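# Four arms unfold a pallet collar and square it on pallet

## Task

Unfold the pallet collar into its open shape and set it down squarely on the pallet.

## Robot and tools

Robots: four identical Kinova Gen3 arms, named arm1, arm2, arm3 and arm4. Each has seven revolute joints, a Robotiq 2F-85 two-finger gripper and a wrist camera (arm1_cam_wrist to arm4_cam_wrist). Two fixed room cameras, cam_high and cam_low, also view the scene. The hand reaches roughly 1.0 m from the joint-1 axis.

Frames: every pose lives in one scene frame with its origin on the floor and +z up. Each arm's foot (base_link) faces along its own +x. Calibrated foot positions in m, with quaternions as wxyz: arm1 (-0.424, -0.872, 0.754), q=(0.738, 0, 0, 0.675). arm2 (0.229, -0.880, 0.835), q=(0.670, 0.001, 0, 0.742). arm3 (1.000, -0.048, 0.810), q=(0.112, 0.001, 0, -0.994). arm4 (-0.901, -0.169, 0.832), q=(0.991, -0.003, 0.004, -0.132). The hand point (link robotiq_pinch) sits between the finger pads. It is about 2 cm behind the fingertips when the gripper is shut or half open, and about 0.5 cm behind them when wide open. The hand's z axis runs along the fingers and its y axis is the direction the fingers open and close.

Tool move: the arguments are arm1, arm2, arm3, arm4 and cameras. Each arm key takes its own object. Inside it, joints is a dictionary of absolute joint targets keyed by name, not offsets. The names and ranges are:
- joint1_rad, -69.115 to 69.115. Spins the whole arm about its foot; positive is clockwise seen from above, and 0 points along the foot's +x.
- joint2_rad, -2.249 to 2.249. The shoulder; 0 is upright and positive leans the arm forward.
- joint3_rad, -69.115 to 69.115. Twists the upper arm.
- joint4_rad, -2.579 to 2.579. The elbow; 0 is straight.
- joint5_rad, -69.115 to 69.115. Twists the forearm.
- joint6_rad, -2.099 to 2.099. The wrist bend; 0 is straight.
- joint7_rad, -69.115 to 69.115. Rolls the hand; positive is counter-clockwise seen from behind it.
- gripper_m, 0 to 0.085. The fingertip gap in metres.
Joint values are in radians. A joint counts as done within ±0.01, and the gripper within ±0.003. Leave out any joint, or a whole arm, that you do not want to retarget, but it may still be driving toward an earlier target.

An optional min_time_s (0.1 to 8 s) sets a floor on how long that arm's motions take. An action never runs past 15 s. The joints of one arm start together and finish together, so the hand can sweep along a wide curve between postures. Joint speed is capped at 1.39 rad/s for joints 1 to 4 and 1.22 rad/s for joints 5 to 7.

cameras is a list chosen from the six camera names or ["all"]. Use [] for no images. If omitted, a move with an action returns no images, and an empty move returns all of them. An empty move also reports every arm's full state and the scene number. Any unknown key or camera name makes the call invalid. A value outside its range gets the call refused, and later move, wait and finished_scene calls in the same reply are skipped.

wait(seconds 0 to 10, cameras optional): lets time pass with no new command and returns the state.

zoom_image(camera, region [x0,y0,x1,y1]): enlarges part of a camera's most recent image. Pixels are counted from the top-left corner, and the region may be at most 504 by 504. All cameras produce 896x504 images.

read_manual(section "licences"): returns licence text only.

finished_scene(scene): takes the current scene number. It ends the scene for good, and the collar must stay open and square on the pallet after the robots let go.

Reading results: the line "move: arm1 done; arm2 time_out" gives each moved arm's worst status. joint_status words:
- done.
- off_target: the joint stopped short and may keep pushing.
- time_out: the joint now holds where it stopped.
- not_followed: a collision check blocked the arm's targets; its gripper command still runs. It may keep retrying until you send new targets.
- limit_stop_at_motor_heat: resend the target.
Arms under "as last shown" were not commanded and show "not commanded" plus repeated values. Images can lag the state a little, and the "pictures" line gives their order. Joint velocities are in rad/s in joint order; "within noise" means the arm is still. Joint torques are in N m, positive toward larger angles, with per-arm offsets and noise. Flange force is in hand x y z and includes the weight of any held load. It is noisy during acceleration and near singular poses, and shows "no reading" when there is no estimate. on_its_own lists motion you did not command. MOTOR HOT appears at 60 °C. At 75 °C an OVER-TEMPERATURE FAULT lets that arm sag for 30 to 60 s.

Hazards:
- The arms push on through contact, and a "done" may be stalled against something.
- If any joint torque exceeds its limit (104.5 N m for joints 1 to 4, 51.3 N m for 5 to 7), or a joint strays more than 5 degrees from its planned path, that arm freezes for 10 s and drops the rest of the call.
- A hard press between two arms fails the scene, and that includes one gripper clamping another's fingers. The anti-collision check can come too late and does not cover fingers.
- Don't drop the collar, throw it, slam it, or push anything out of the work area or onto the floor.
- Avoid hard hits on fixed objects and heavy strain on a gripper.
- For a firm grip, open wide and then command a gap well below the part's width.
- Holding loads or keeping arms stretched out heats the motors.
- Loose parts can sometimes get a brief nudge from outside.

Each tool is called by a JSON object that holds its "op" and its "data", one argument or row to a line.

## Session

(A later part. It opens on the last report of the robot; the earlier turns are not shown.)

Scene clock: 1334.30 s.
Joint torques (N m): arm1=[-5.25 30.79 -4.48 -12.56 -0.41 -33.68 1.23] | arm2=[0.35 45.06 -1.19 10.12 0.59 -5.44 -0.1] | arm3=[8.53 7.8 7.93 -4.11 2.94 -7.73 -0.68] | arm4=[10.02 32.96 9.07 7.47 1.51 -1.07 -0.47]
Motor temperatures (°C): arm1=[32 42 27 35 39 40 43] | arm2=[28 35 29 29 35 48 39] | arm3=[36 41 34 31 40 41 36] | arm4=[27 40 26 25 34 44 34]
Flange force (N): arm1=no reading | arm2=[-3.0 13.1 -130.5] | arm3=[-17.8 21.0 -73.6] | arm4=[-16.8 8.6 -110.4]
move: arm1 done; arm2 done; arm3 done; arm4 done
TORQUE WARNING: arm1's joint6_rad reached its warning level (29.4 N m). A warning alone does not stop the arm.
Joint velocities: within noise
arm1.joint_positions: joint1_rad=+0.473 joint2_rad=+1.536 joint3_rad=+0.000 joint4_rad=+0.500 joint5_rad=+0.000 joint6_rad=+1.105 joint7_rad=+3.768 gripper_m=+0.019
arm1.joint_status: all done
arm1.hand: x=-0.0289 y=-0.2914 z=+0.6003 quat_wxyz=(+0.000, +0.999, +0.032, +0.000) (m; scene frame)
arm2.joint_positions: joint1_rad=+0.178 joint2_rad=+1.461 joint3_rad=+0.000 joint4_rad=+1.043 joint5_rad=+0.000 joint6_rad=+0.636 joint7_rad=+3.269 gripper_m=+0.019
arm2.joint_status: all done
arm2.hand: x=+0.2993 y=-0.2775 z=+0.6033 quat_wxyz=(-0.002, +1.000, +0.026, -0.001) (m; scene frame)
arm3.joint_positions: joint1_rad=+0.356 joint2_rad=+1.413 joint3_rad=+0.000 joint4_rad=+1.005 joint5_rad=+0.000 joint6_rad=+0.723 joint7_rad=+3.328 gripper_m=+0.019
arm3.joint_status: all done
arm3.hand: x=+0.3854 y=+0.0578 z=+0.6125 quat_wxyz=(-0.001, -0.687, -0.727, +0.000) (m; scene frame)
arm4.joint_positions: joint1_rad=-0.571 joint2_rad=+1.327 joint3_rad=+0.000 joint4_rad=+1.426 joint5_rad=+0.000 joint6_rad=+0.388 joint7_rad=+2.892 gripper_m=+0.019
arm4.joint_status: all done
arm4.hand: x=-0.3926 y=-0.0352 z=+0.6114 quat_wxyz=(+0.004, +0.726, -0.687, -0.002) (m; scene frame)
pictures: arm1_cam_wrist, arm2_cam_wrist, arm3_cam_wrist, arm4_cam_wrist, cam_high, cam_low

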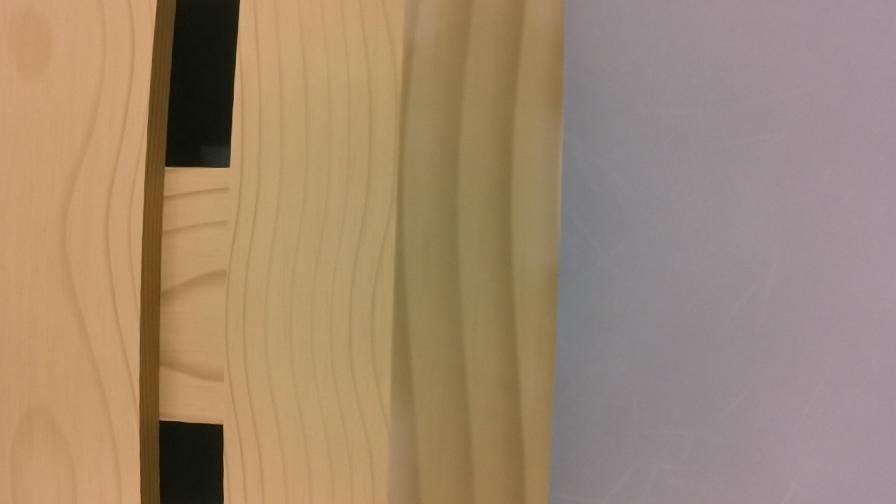

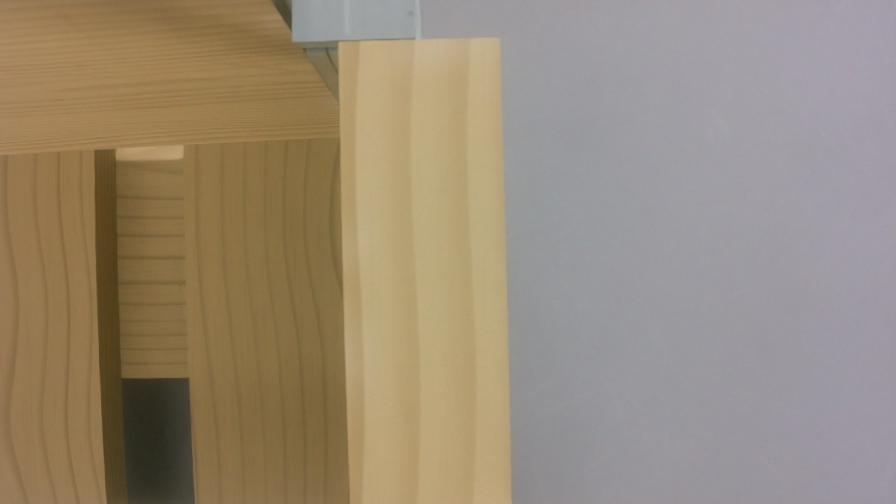

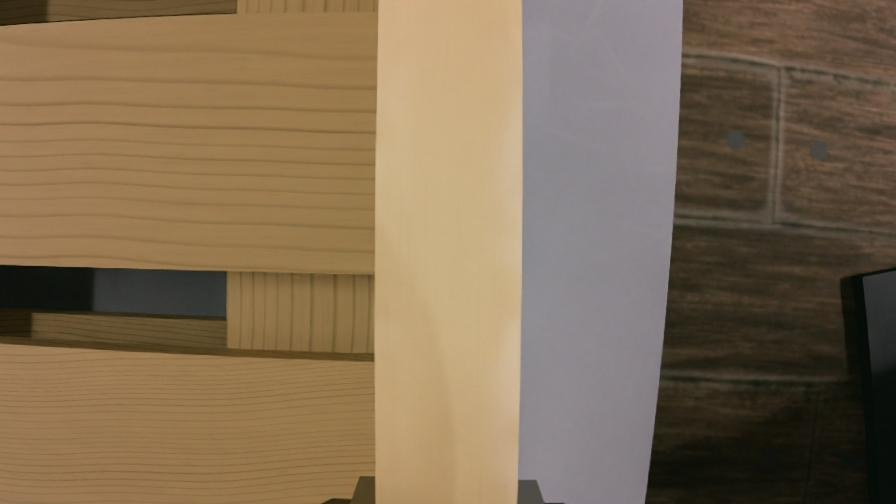

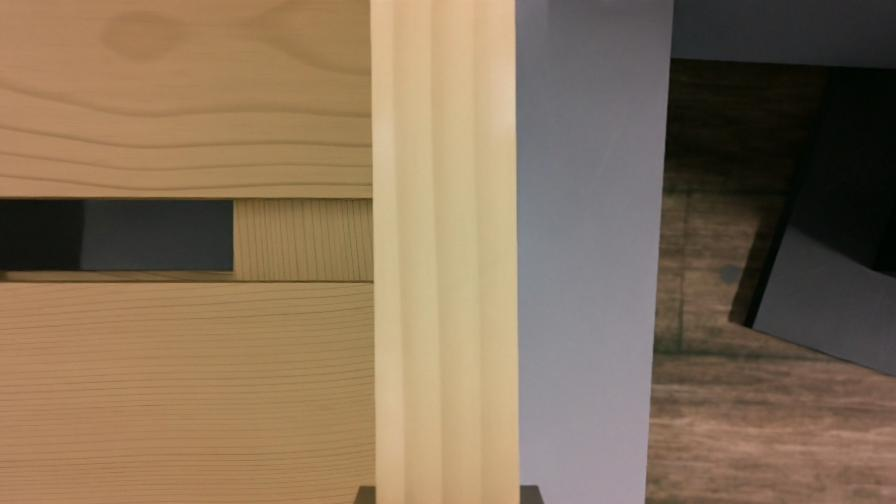

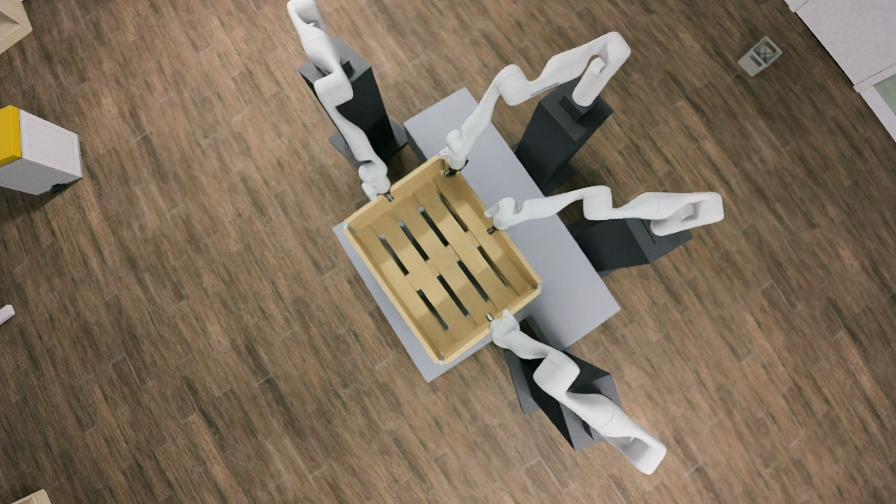

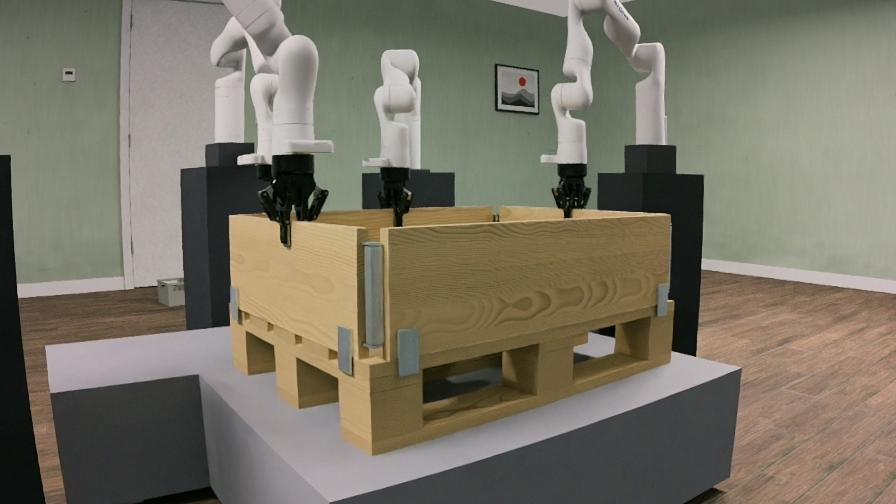

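{"op": "move", "data": {
  "arm1": {"joints":{"joint2_rad":1.5319,"joint4_rad":0.5036,"joint6_rad":1.1061},"min_time_s":0.8},
  "arm2": {"joints":{"joint2_rad":1.4575,"joint4_rad":1.0473,"joint6_rad":0.6368},"min_time_s":0.8},
  "arm3": {"joints":{"joint2_rad":1.4093,"joint4_rad":1.0083,"joint6_rad":0.7240},"min_time_s":0.8},
  "arm4": {"joints":{"joint2_rad":1.3228,"joint4_rad":1.4291,"joint6_rad":0.3897},"min_time_s":0.8}
}}

Scene clock: 1346.87 s.
Joint torques (N m): arm1=[-7.93 11.93 -5.69 -11.88 -1.37 -23.86 1.23] | arm2=[-0.27 27.33 -1.66 19.05 0.25 5.92 -0.12] | arm3=[5.81 -12.34 6.03 -3.73 2.11 -1.28 -0.79] | arm4=[9.77 9.15 8.62 17.18 1.14 8.54 -0.52]
Motor temperatures (°C): arm1=[32 42 27 35 39 43 43] | arm2=[28 37 29 29 35 47 39] | arm3=[36 40 34 31 39 42 36] | arm4=[27 41 26 25 35 44 34]
Flange force (N): arm1=no reading | arm2=[3.8 -20.8 -70.7] | arm3=[-9.9 6.6 -26.6] | arm4=[-22.5 -21.7 -36.1]
move: arm1 done; arm2 done; arm3 done; arm4 done
TORQUE WARNING: arm1's joint6_rad reached its warning level (29.4 N m). A warning alone does not stop the arm.
Joint velocities: within noise
arm1.joint_positions: joint1_rad=+0.473 joint2_rad=+1.532 joint3_rad=+0.000 joint4_rad=+0.504 joint5_rad=+0.000 joint6_rad=+1.106 joint7_rad=+3.768 gripper_m=+0.019
arm1.joint_status: all done
arm1.hand: x=-0.0290 y=-0.2915 z=+0.6022 quat_wxyz=(+0.000, +0.999, +0.032, +0.000) (m; scene frame)
arm2.joint_positions: joint1_rad=+0.178 joint2_rad=+1.458 joint3_rad=+0.000 joint4_rad=+1.047 joint5_rad=+0.000 joint6_rad=+0.637 joint7_rad=+3.269 gripper_m=+0.019
arm2.joint_status: all done
arm2.hand: x=+0.2992 y=-0.2784 z=+0.6045 quat_wxyz=(-0.001, +1.000, +0.026, -0.001) (m; scene frame)
arm3.joint_positions: joint1_rad=+0.356 joint2_rad=+1.409 joint3_rad=+0.000 joint4_rad=+1.008 joint5_rad=+0.000 joint6_rad=+0.724 joint7_rad=+3.328 gripper_m=+0.019
arm3.joint_status: all done
arm3.hand: x=+0.3856 y=+0.0578 z=+0.6141 quat_wxyz=(-0.001, -0.687, -0.727, +0.000) (m; scene frame)
arm4.joint_positions: joint1_rad=-0.571 joint2_rad=+1.323 joint3_rad=+0.000 joint4_rad=+1.429 joint5_rad=+0.000 joint6_rad=+0.390 joint7_rad=+2.892 gripper_m=+0.019
arm4.joint_status: all done
arm4.hand: x=-0.3930 y=-0.0352 z=+0.6131 quat_wxyz=(+0.005, +0.726, -0.687, -0.002) (m; scene frame)
pictures: none

{"op": "move", "data": {
  "arm1": {"joints":{"joint2_rad":1.5282,"joint4_rad":0.5067,"joint6_rad":1.1067},"min_time_s":0.8},
  "arm2": {"joints":{"joint2_rad":1.4530,"joint4_rad":1.0508,"joint6_rad":0.6378},"min_time_s":0.8},
  "arm3": {"joints":{"joint2_rad":1.4075,"joint4_rad":1.0096,"joint6_rad":0.7245},"min_time_s":0.8},
  "arm4": {"joints":{"joint2_rad":1.3209,"joint4_rad":1.4302,"joint6_rad":0.3905},"min_time_s":0.8}
}}

{"op": "move", "data": {
  "arm1": {"joints":{"gripper_m":0.05}},
  "arm2": {"joints":{"gripper_m":0.05}},
  "arm3": {"joints":{"gripper_m":0.05}},
  "arm4": {"joints":{"gripper_m":0.05}},
  "cameras": ["cam_low","cam_high"]
}}

{"op": "zoom_image", "data": {
  "camera": "cam_low",
  "region": [220, 180, 460, 440]
}}

{"op": "zoom_image", "data": {
  "camera": "cam_low",
  "region": [590, 230, 710, 350]
}}

Scene clock: 1366.57 s.
Joint torques (N m): arm1=[-9.08 -3.73 -5.58 -13.99 -1.39 -18.55 1.29] | arm2=[0.63 0.58 -0.12 19.73 0.47 13.2 -0.02] | arm3=[6.95 -24.39 7.2 -3.59 2.29 2.48 -0.95] | arm4=[10.83 -3 9.79 16.99 1.22 10.41 -0.6]
Motor temperatures (°C): arm1=[32 41 27 34 39 43 43] | arm2=[28 37 29 30 34 47 39] | arm3=[35 40 33 31 39 41 36] | arm4=[27 40 26 25 34 45 34]
Flange force (N): arm1=no reading | arm2=[5.7 -41.3 -7.6] | arm3=[-9.3 -2.7 1.2] | arm4=[-25.2 -25.7 -8.0]
move: arm1 done; arm2 done; arm3 done; arm4 done
Joint velocities: within noise
arm1.joint_positions: joint1_rad=+0.473 joint2_rad=+1.528 joint3_rad=+0.000 joint4_rad=+0.507 joint5_rad=+0.000 joint6_rad=+1.107 joint7_rad=+3.768 gripper_m=+0.019
arm1.joint_status: all done
arm1.hand: x=-0.0290 y=-0.2914 z=+0.6040 quat_wxyz=(+0.000, +0.999, +0.032, +0.000) (m; scene frame)
arm2.joint_positions: joint1_rad=+0.178 joint2_rad=+1.453 joint3_rad=+0.000 joint4_rad=+1.051 joint5_rad=+0.000 joint6_rad=+0.638 joint7_rad=+3.269 gripper_m=+0.019
arm2.joint_status: all done
arm2.hand: x=+0.2992 y=-0.2784 z=+0.6066 quat_wxyz=(-0.001, +1.000, +0.026, -0.001) (m; scene frame)
arm3.joint_positions: joint1_rad=+0.356 joint2_rad=+1.408 joint3_rad=+0.000 joint4_rad=+1.010 joint5_rad=+0.000 joint6_rad=+0.724 joint7_rad=+3.328 gripper_m=+0.019
arm3.joint_status: all done
arm3.hand: x=+0.3855 y=+0.0578 z=+0.6150 quat_wxyz=(-0.001, -0.687, -0.727, +0.000) (m; scene frame)
arm4.joint_positions: joint1_rad=-0.571 joint2_rad=+1.321 joint3_rad=+0.000 joint4_rad=+1.430 joint5_rad=+0.000 joint6_rad=+0.391 joint7_rad=+2.892 gripper_m=+0.019
arm4.joint_status: all done
arm4.hand: x=-0.3930 y=-0.0352 z=+0.6140 quat_wxyz=(+0.005, +0.726, -0.687, -0.002) (m; scene frame)
pictures: none

Scene clock: 1367.50 s.
Joint torques (N m): arm1=[-0.54 -29.78 -0.89 -8.2 0.28 -0.05 0.37] | arm2=[0.62 -23.55 0.26 -6.13 0.23 -0.3 -0.33] | arm3=[-0.67 -25.44 0.47 -6.6 0.55 0.09 -0.05] | arm4=[0.28 -22.86 -0.55 -3.2 -0.13 0.3 -0.04]
Motor temperatures (°C): arm1=[32 41 27 34 39 43 43] | arm2=[28 37 29 30 34 47 39] | arm3=[35 40 33 31 39 41 36] | arm4=[27 40 26 25 34 45 34]
Flange force (N): arm1=no reading | arm2=[-1.8 5.9 -6.1] | arm3=[-0.1 5.1 -2.5] | arm4=[-0.4 0.7 -0.7]
move: arm1 done; arm2 done; arm3 done; arm4 done
Joint velocities: within noise
arm1.joint_positions: joint1_rad=+0.473 joint2_rad=+1.528 joint3_rad=+0.000 joint4_rad=+0.507 joint5_rad=+0.000 joint6_rad=+1.107 joint7_rad=+3.768 gripper_m=+0.050
arm1.joint_status: all done
arm1.hand: x=-0.0290 y=-0.2914 z=+0.6040 quat_wxyz=(+0.000, +0.999, +0.032, +0.000) (m; scene frame)
arm2.joint_positions: joint1_rad=+0.178 joint2_rad=+1.453 joint3_rad=+0.000 joint4_rad=+1.051 joint5_rad=+0.000 joint6_rad=+0.638 joint7_rad=+3.269 gripper_m=+0.050
arm2.joint_status: all done
arm2.hand: x=+0.2992 y=-0.2784 z=+0.6067 quat_wxyz=(-0.001, +1.000, +0.026, -0.001) (m; scene frame)
arm3.joint_positions: joint1_rad=+0.356 joint2_rad=+1.407 joint3_rad=+0.000 joint4_rad=+1.010 joint5_rad=+0.000 joint6_rad=+0.725 joint7_rad=+3.328 gripper_m=+0.050
arm3.joint_status: all done
arm3.hand: x=+0.3855 y=+0.0578 z=+0.6150 quat_wxyz=(-0.001, -0.687, -0.727, +0.000) (m; scene frame)
arm4.joint_positions: joint1_rad=-0.571 joint2_rad=+1.321 joint3_rad=+0.000 joint4_rad=+1.430 joint5_rad=+0.000 joint6_rad=+0.391 joint7_rad=+2.892 gripper_m=+0.050
arm4.joint_status: all done
arm4.hand: x=-0.3929 y=-0.0352 z=+0.6140 quat_wxyz=(+0.005, +0.726, -0.687, -0.002) (m; scene frame)
pictures: cam_high, cam_low

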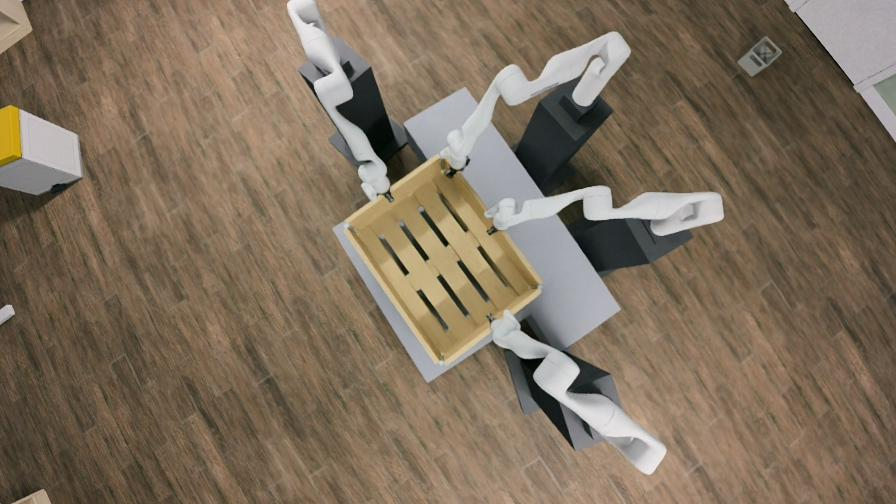

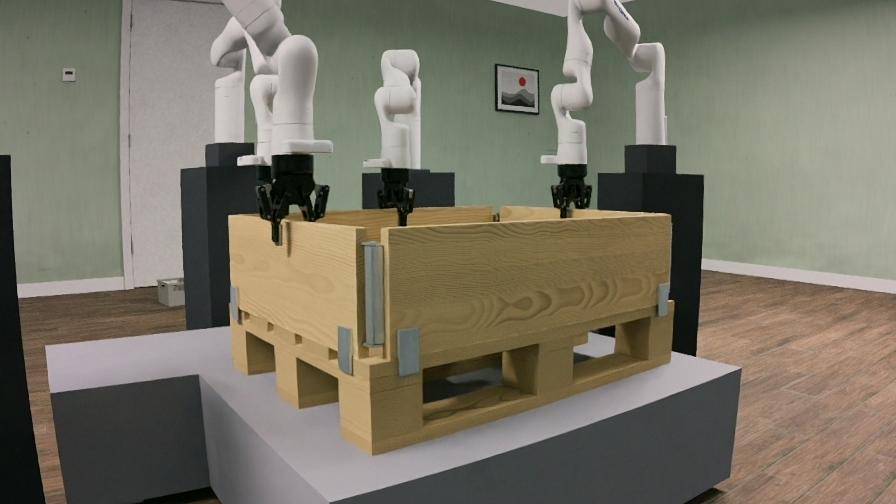

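Scaled by 1.938 from the camera's 896x504 image, which has a finer 1280x720 frame.

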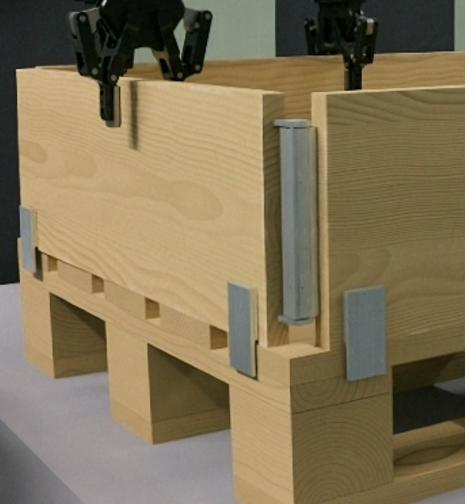

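Scaled by 4.200 from the camera's 896x504 image, which has a finer 1280x720 frame.

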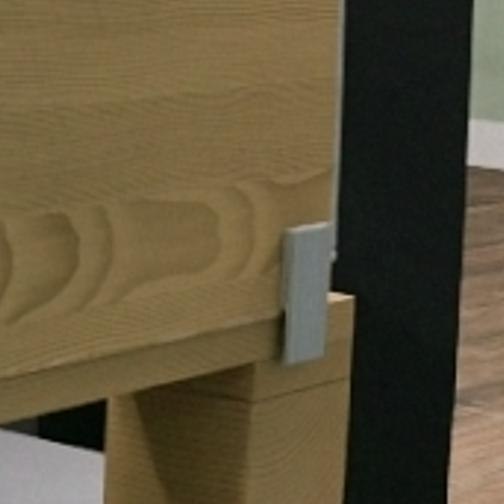

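Seated. Raise.

{"op": "move", "data": {
  "arm1": {"joints":{"joint2_rad":1.4546,"joint4_rad":0.5742,"joint6_rad":1.1128},"min_time_s":2},
  "arm2": {"joints":{"joint2_rad":1.3227,"joint4_rad":1.1417,"joint6_rad":0.6772},"min_time_s":2},
  "arm3": {"joints":{"joint2_rad":1.2894,"joint4_rad":1.0769,"joint6_rad":0.7753},"min_time_s":2},
  "arm4": {"joints":{"joint2_rad":1.1900,"joint4_rad":1.5032,"joint6_rad":0.4484},"min_time_s":2},
  "cameras": ["cam_low","cam_high","arm1_cam_wrist","arm4_cam_wrist"]
}}

{"op": "zoom_image", "data": {
  "camera": "cam_high",
  "region": [310, 130, 570, 390]
}}

Scene clock: 1380.70 s.
Joint torques (N m): arm1=[-0.56 -29.72 -0.9 -8.24 0.3 -0.08 0.4] | arm2=[0.56 -23.32 0.28 -6.42 0.22 -0.24 -0.4] | arm3=[-0.68 -25.37 0.46 -6.98 0.52 0.05 -0.03] | arm4=[0.32 -22.53 -0.56 -3.71 -0.13 0.29 -0.02]
Motor temperatures (°C): arm1=[32 41 27 34 39 42 43] | arm2=[28 37 29 29 34 46 39] | arm3=[34 40 33 31 39 41 36] | arm4=[27 41 26 25 34 44 34]
Flange force (N): arm1=[3.3 -4.1 2.8] | arm2=[-1.6 6.1 -5.4] | arm3=[0.0 4.8 -1.9] | arm4=[-0.5 0.9 -0.7]
move: arm1 done; arm2 done; arm3 done; arm4 done
Joint velocities: within noise
arm1.joint_positions: joint1_rad=+0.473 joint2_rad=+1.455 joint3_rad=+0.000 joint4_rad=+0.574 joint5_rad=+0.000 joint6_rad=+1.113 joint7_rad=+3.768 gripper_m=+0.050
arm1.joint_status: all done
arm1.hand: x=-0.0298 y=-0.2928 z=+0.6366 quat_wxyz=(+0.000, +0.999, +0.032, +0.000) (m; scene frame)
arm2.joint_positions: joint1_rad=+0.178 joint2_rad=+1.323 joint3_rad=+0.000 joint4_rad=+1.142 joint5_rad=+0.000 joint6_rad=+0.677 joint7_rad=+3.269 gripper_m=+0.050
arm2.joint_status: all done
arm2.hand: x=+0.2993 y=-0.2787 z=+0.6681 quat_wxyz=(-0.001, +1.000, +0.026, -0.001) (m; scene frame)
arm3.joint_positions: joint1_rad=+0.356 joint2_rad=+1.289 joint3_rad=+0.000 joint4_rad=+1.077 joint5_rad=+0.000 joint6_rad=+0.775 joint7_rad=+3.328 gripper_m=+0.050
arm3.joint_status: all done
arm3.hand: x=+0.3847 y=+0.0579 z=+0.6743 quat_wxyz=(-0.001, -0.687, -0.727, +0.000) (m; scene frame)
arm4.joint_positions: joint1_rad=-0.571 joint2_rad=+1.190 joint3_rad=+0.000 joint4_rad=+1.503 joint5_rad=+0.000 joint6_rad=+0.448 joint7_rad=+2.892 gripper_m=+0.050
arm4.joint_status: all done
arm4.hand: x=-0.3928 y=-0.0350 z=+0.6738 quat_wxyz=(+0.005, +0.726, -0.687, -0.002) (m; scene frame)
pictures: arm1_cam_wrist, arm4_cam_wrist, cam_high, cam_low

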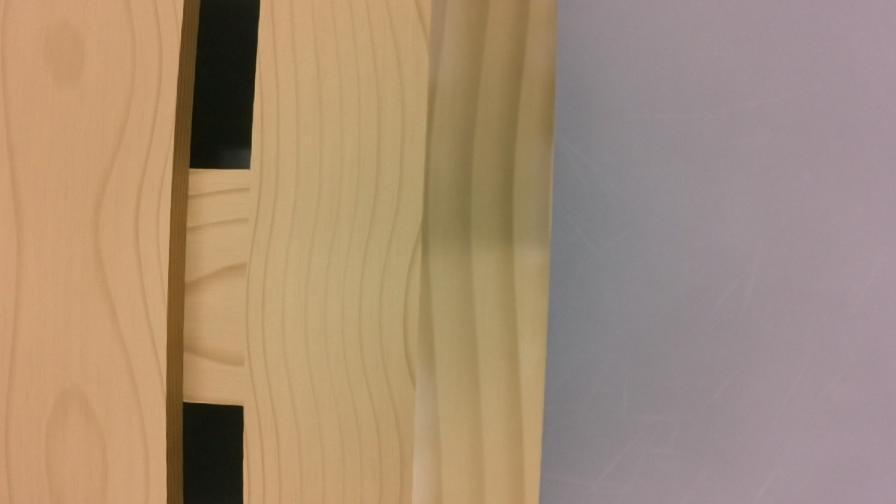

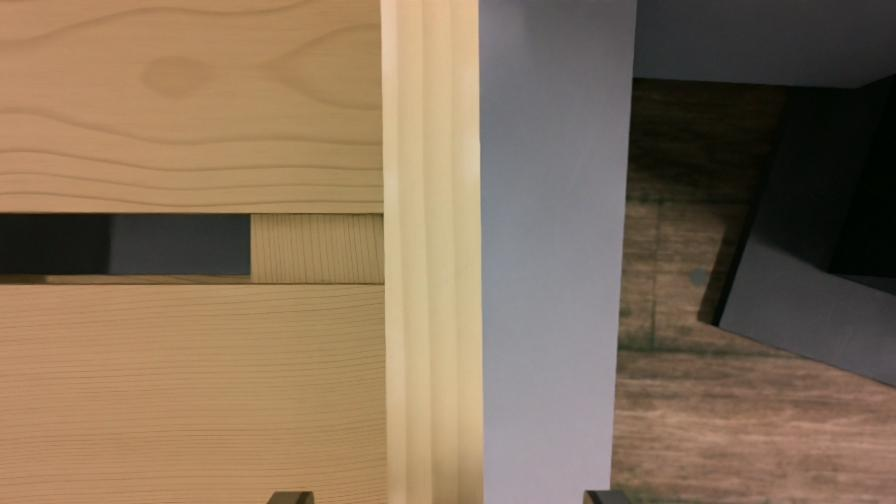

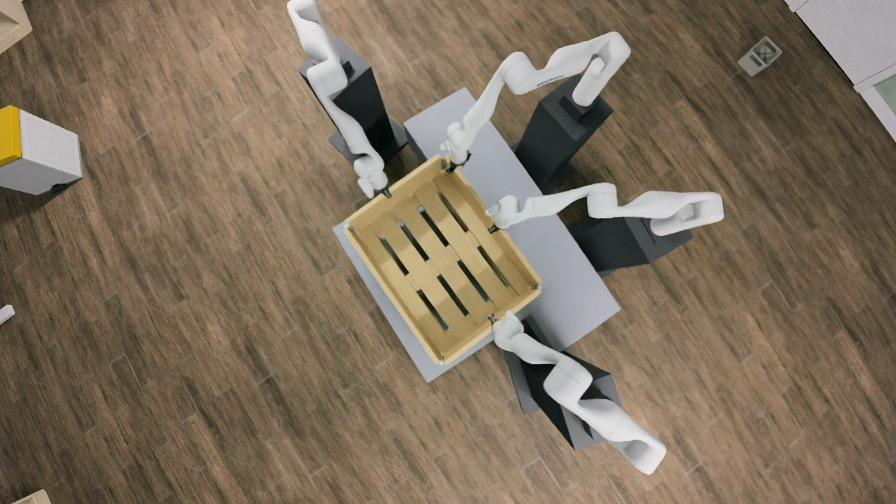

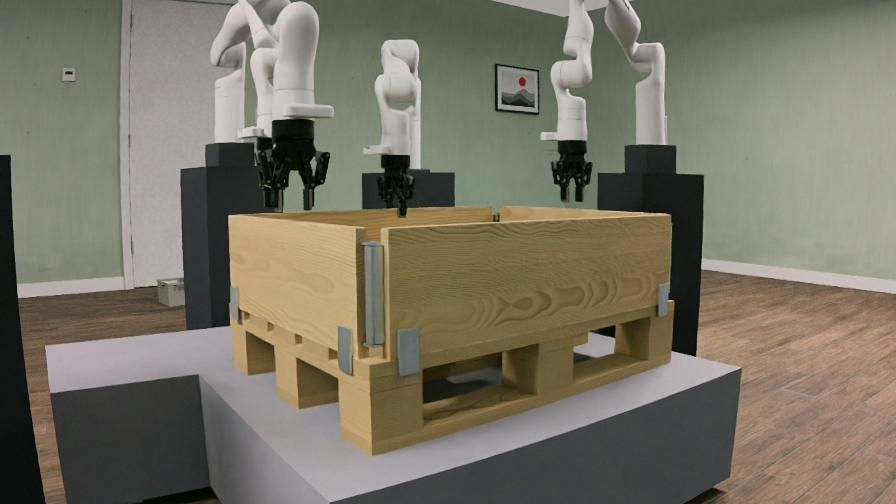

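Scaled by 1.938 from the camera's 896x504 image, which has a finer 1280x720 frame.

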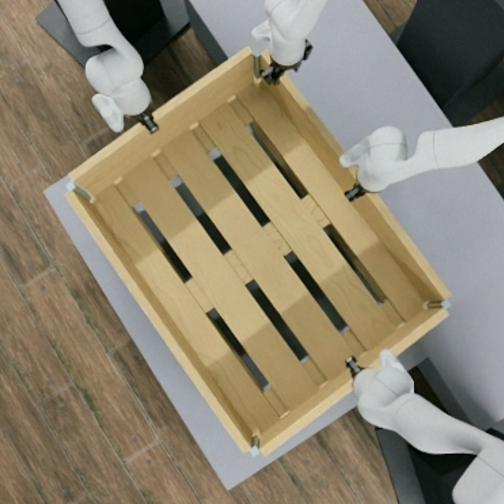

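{"op": "finished_scene", "data": {
  "scene": 2
}}

The scene is finished: the task was done.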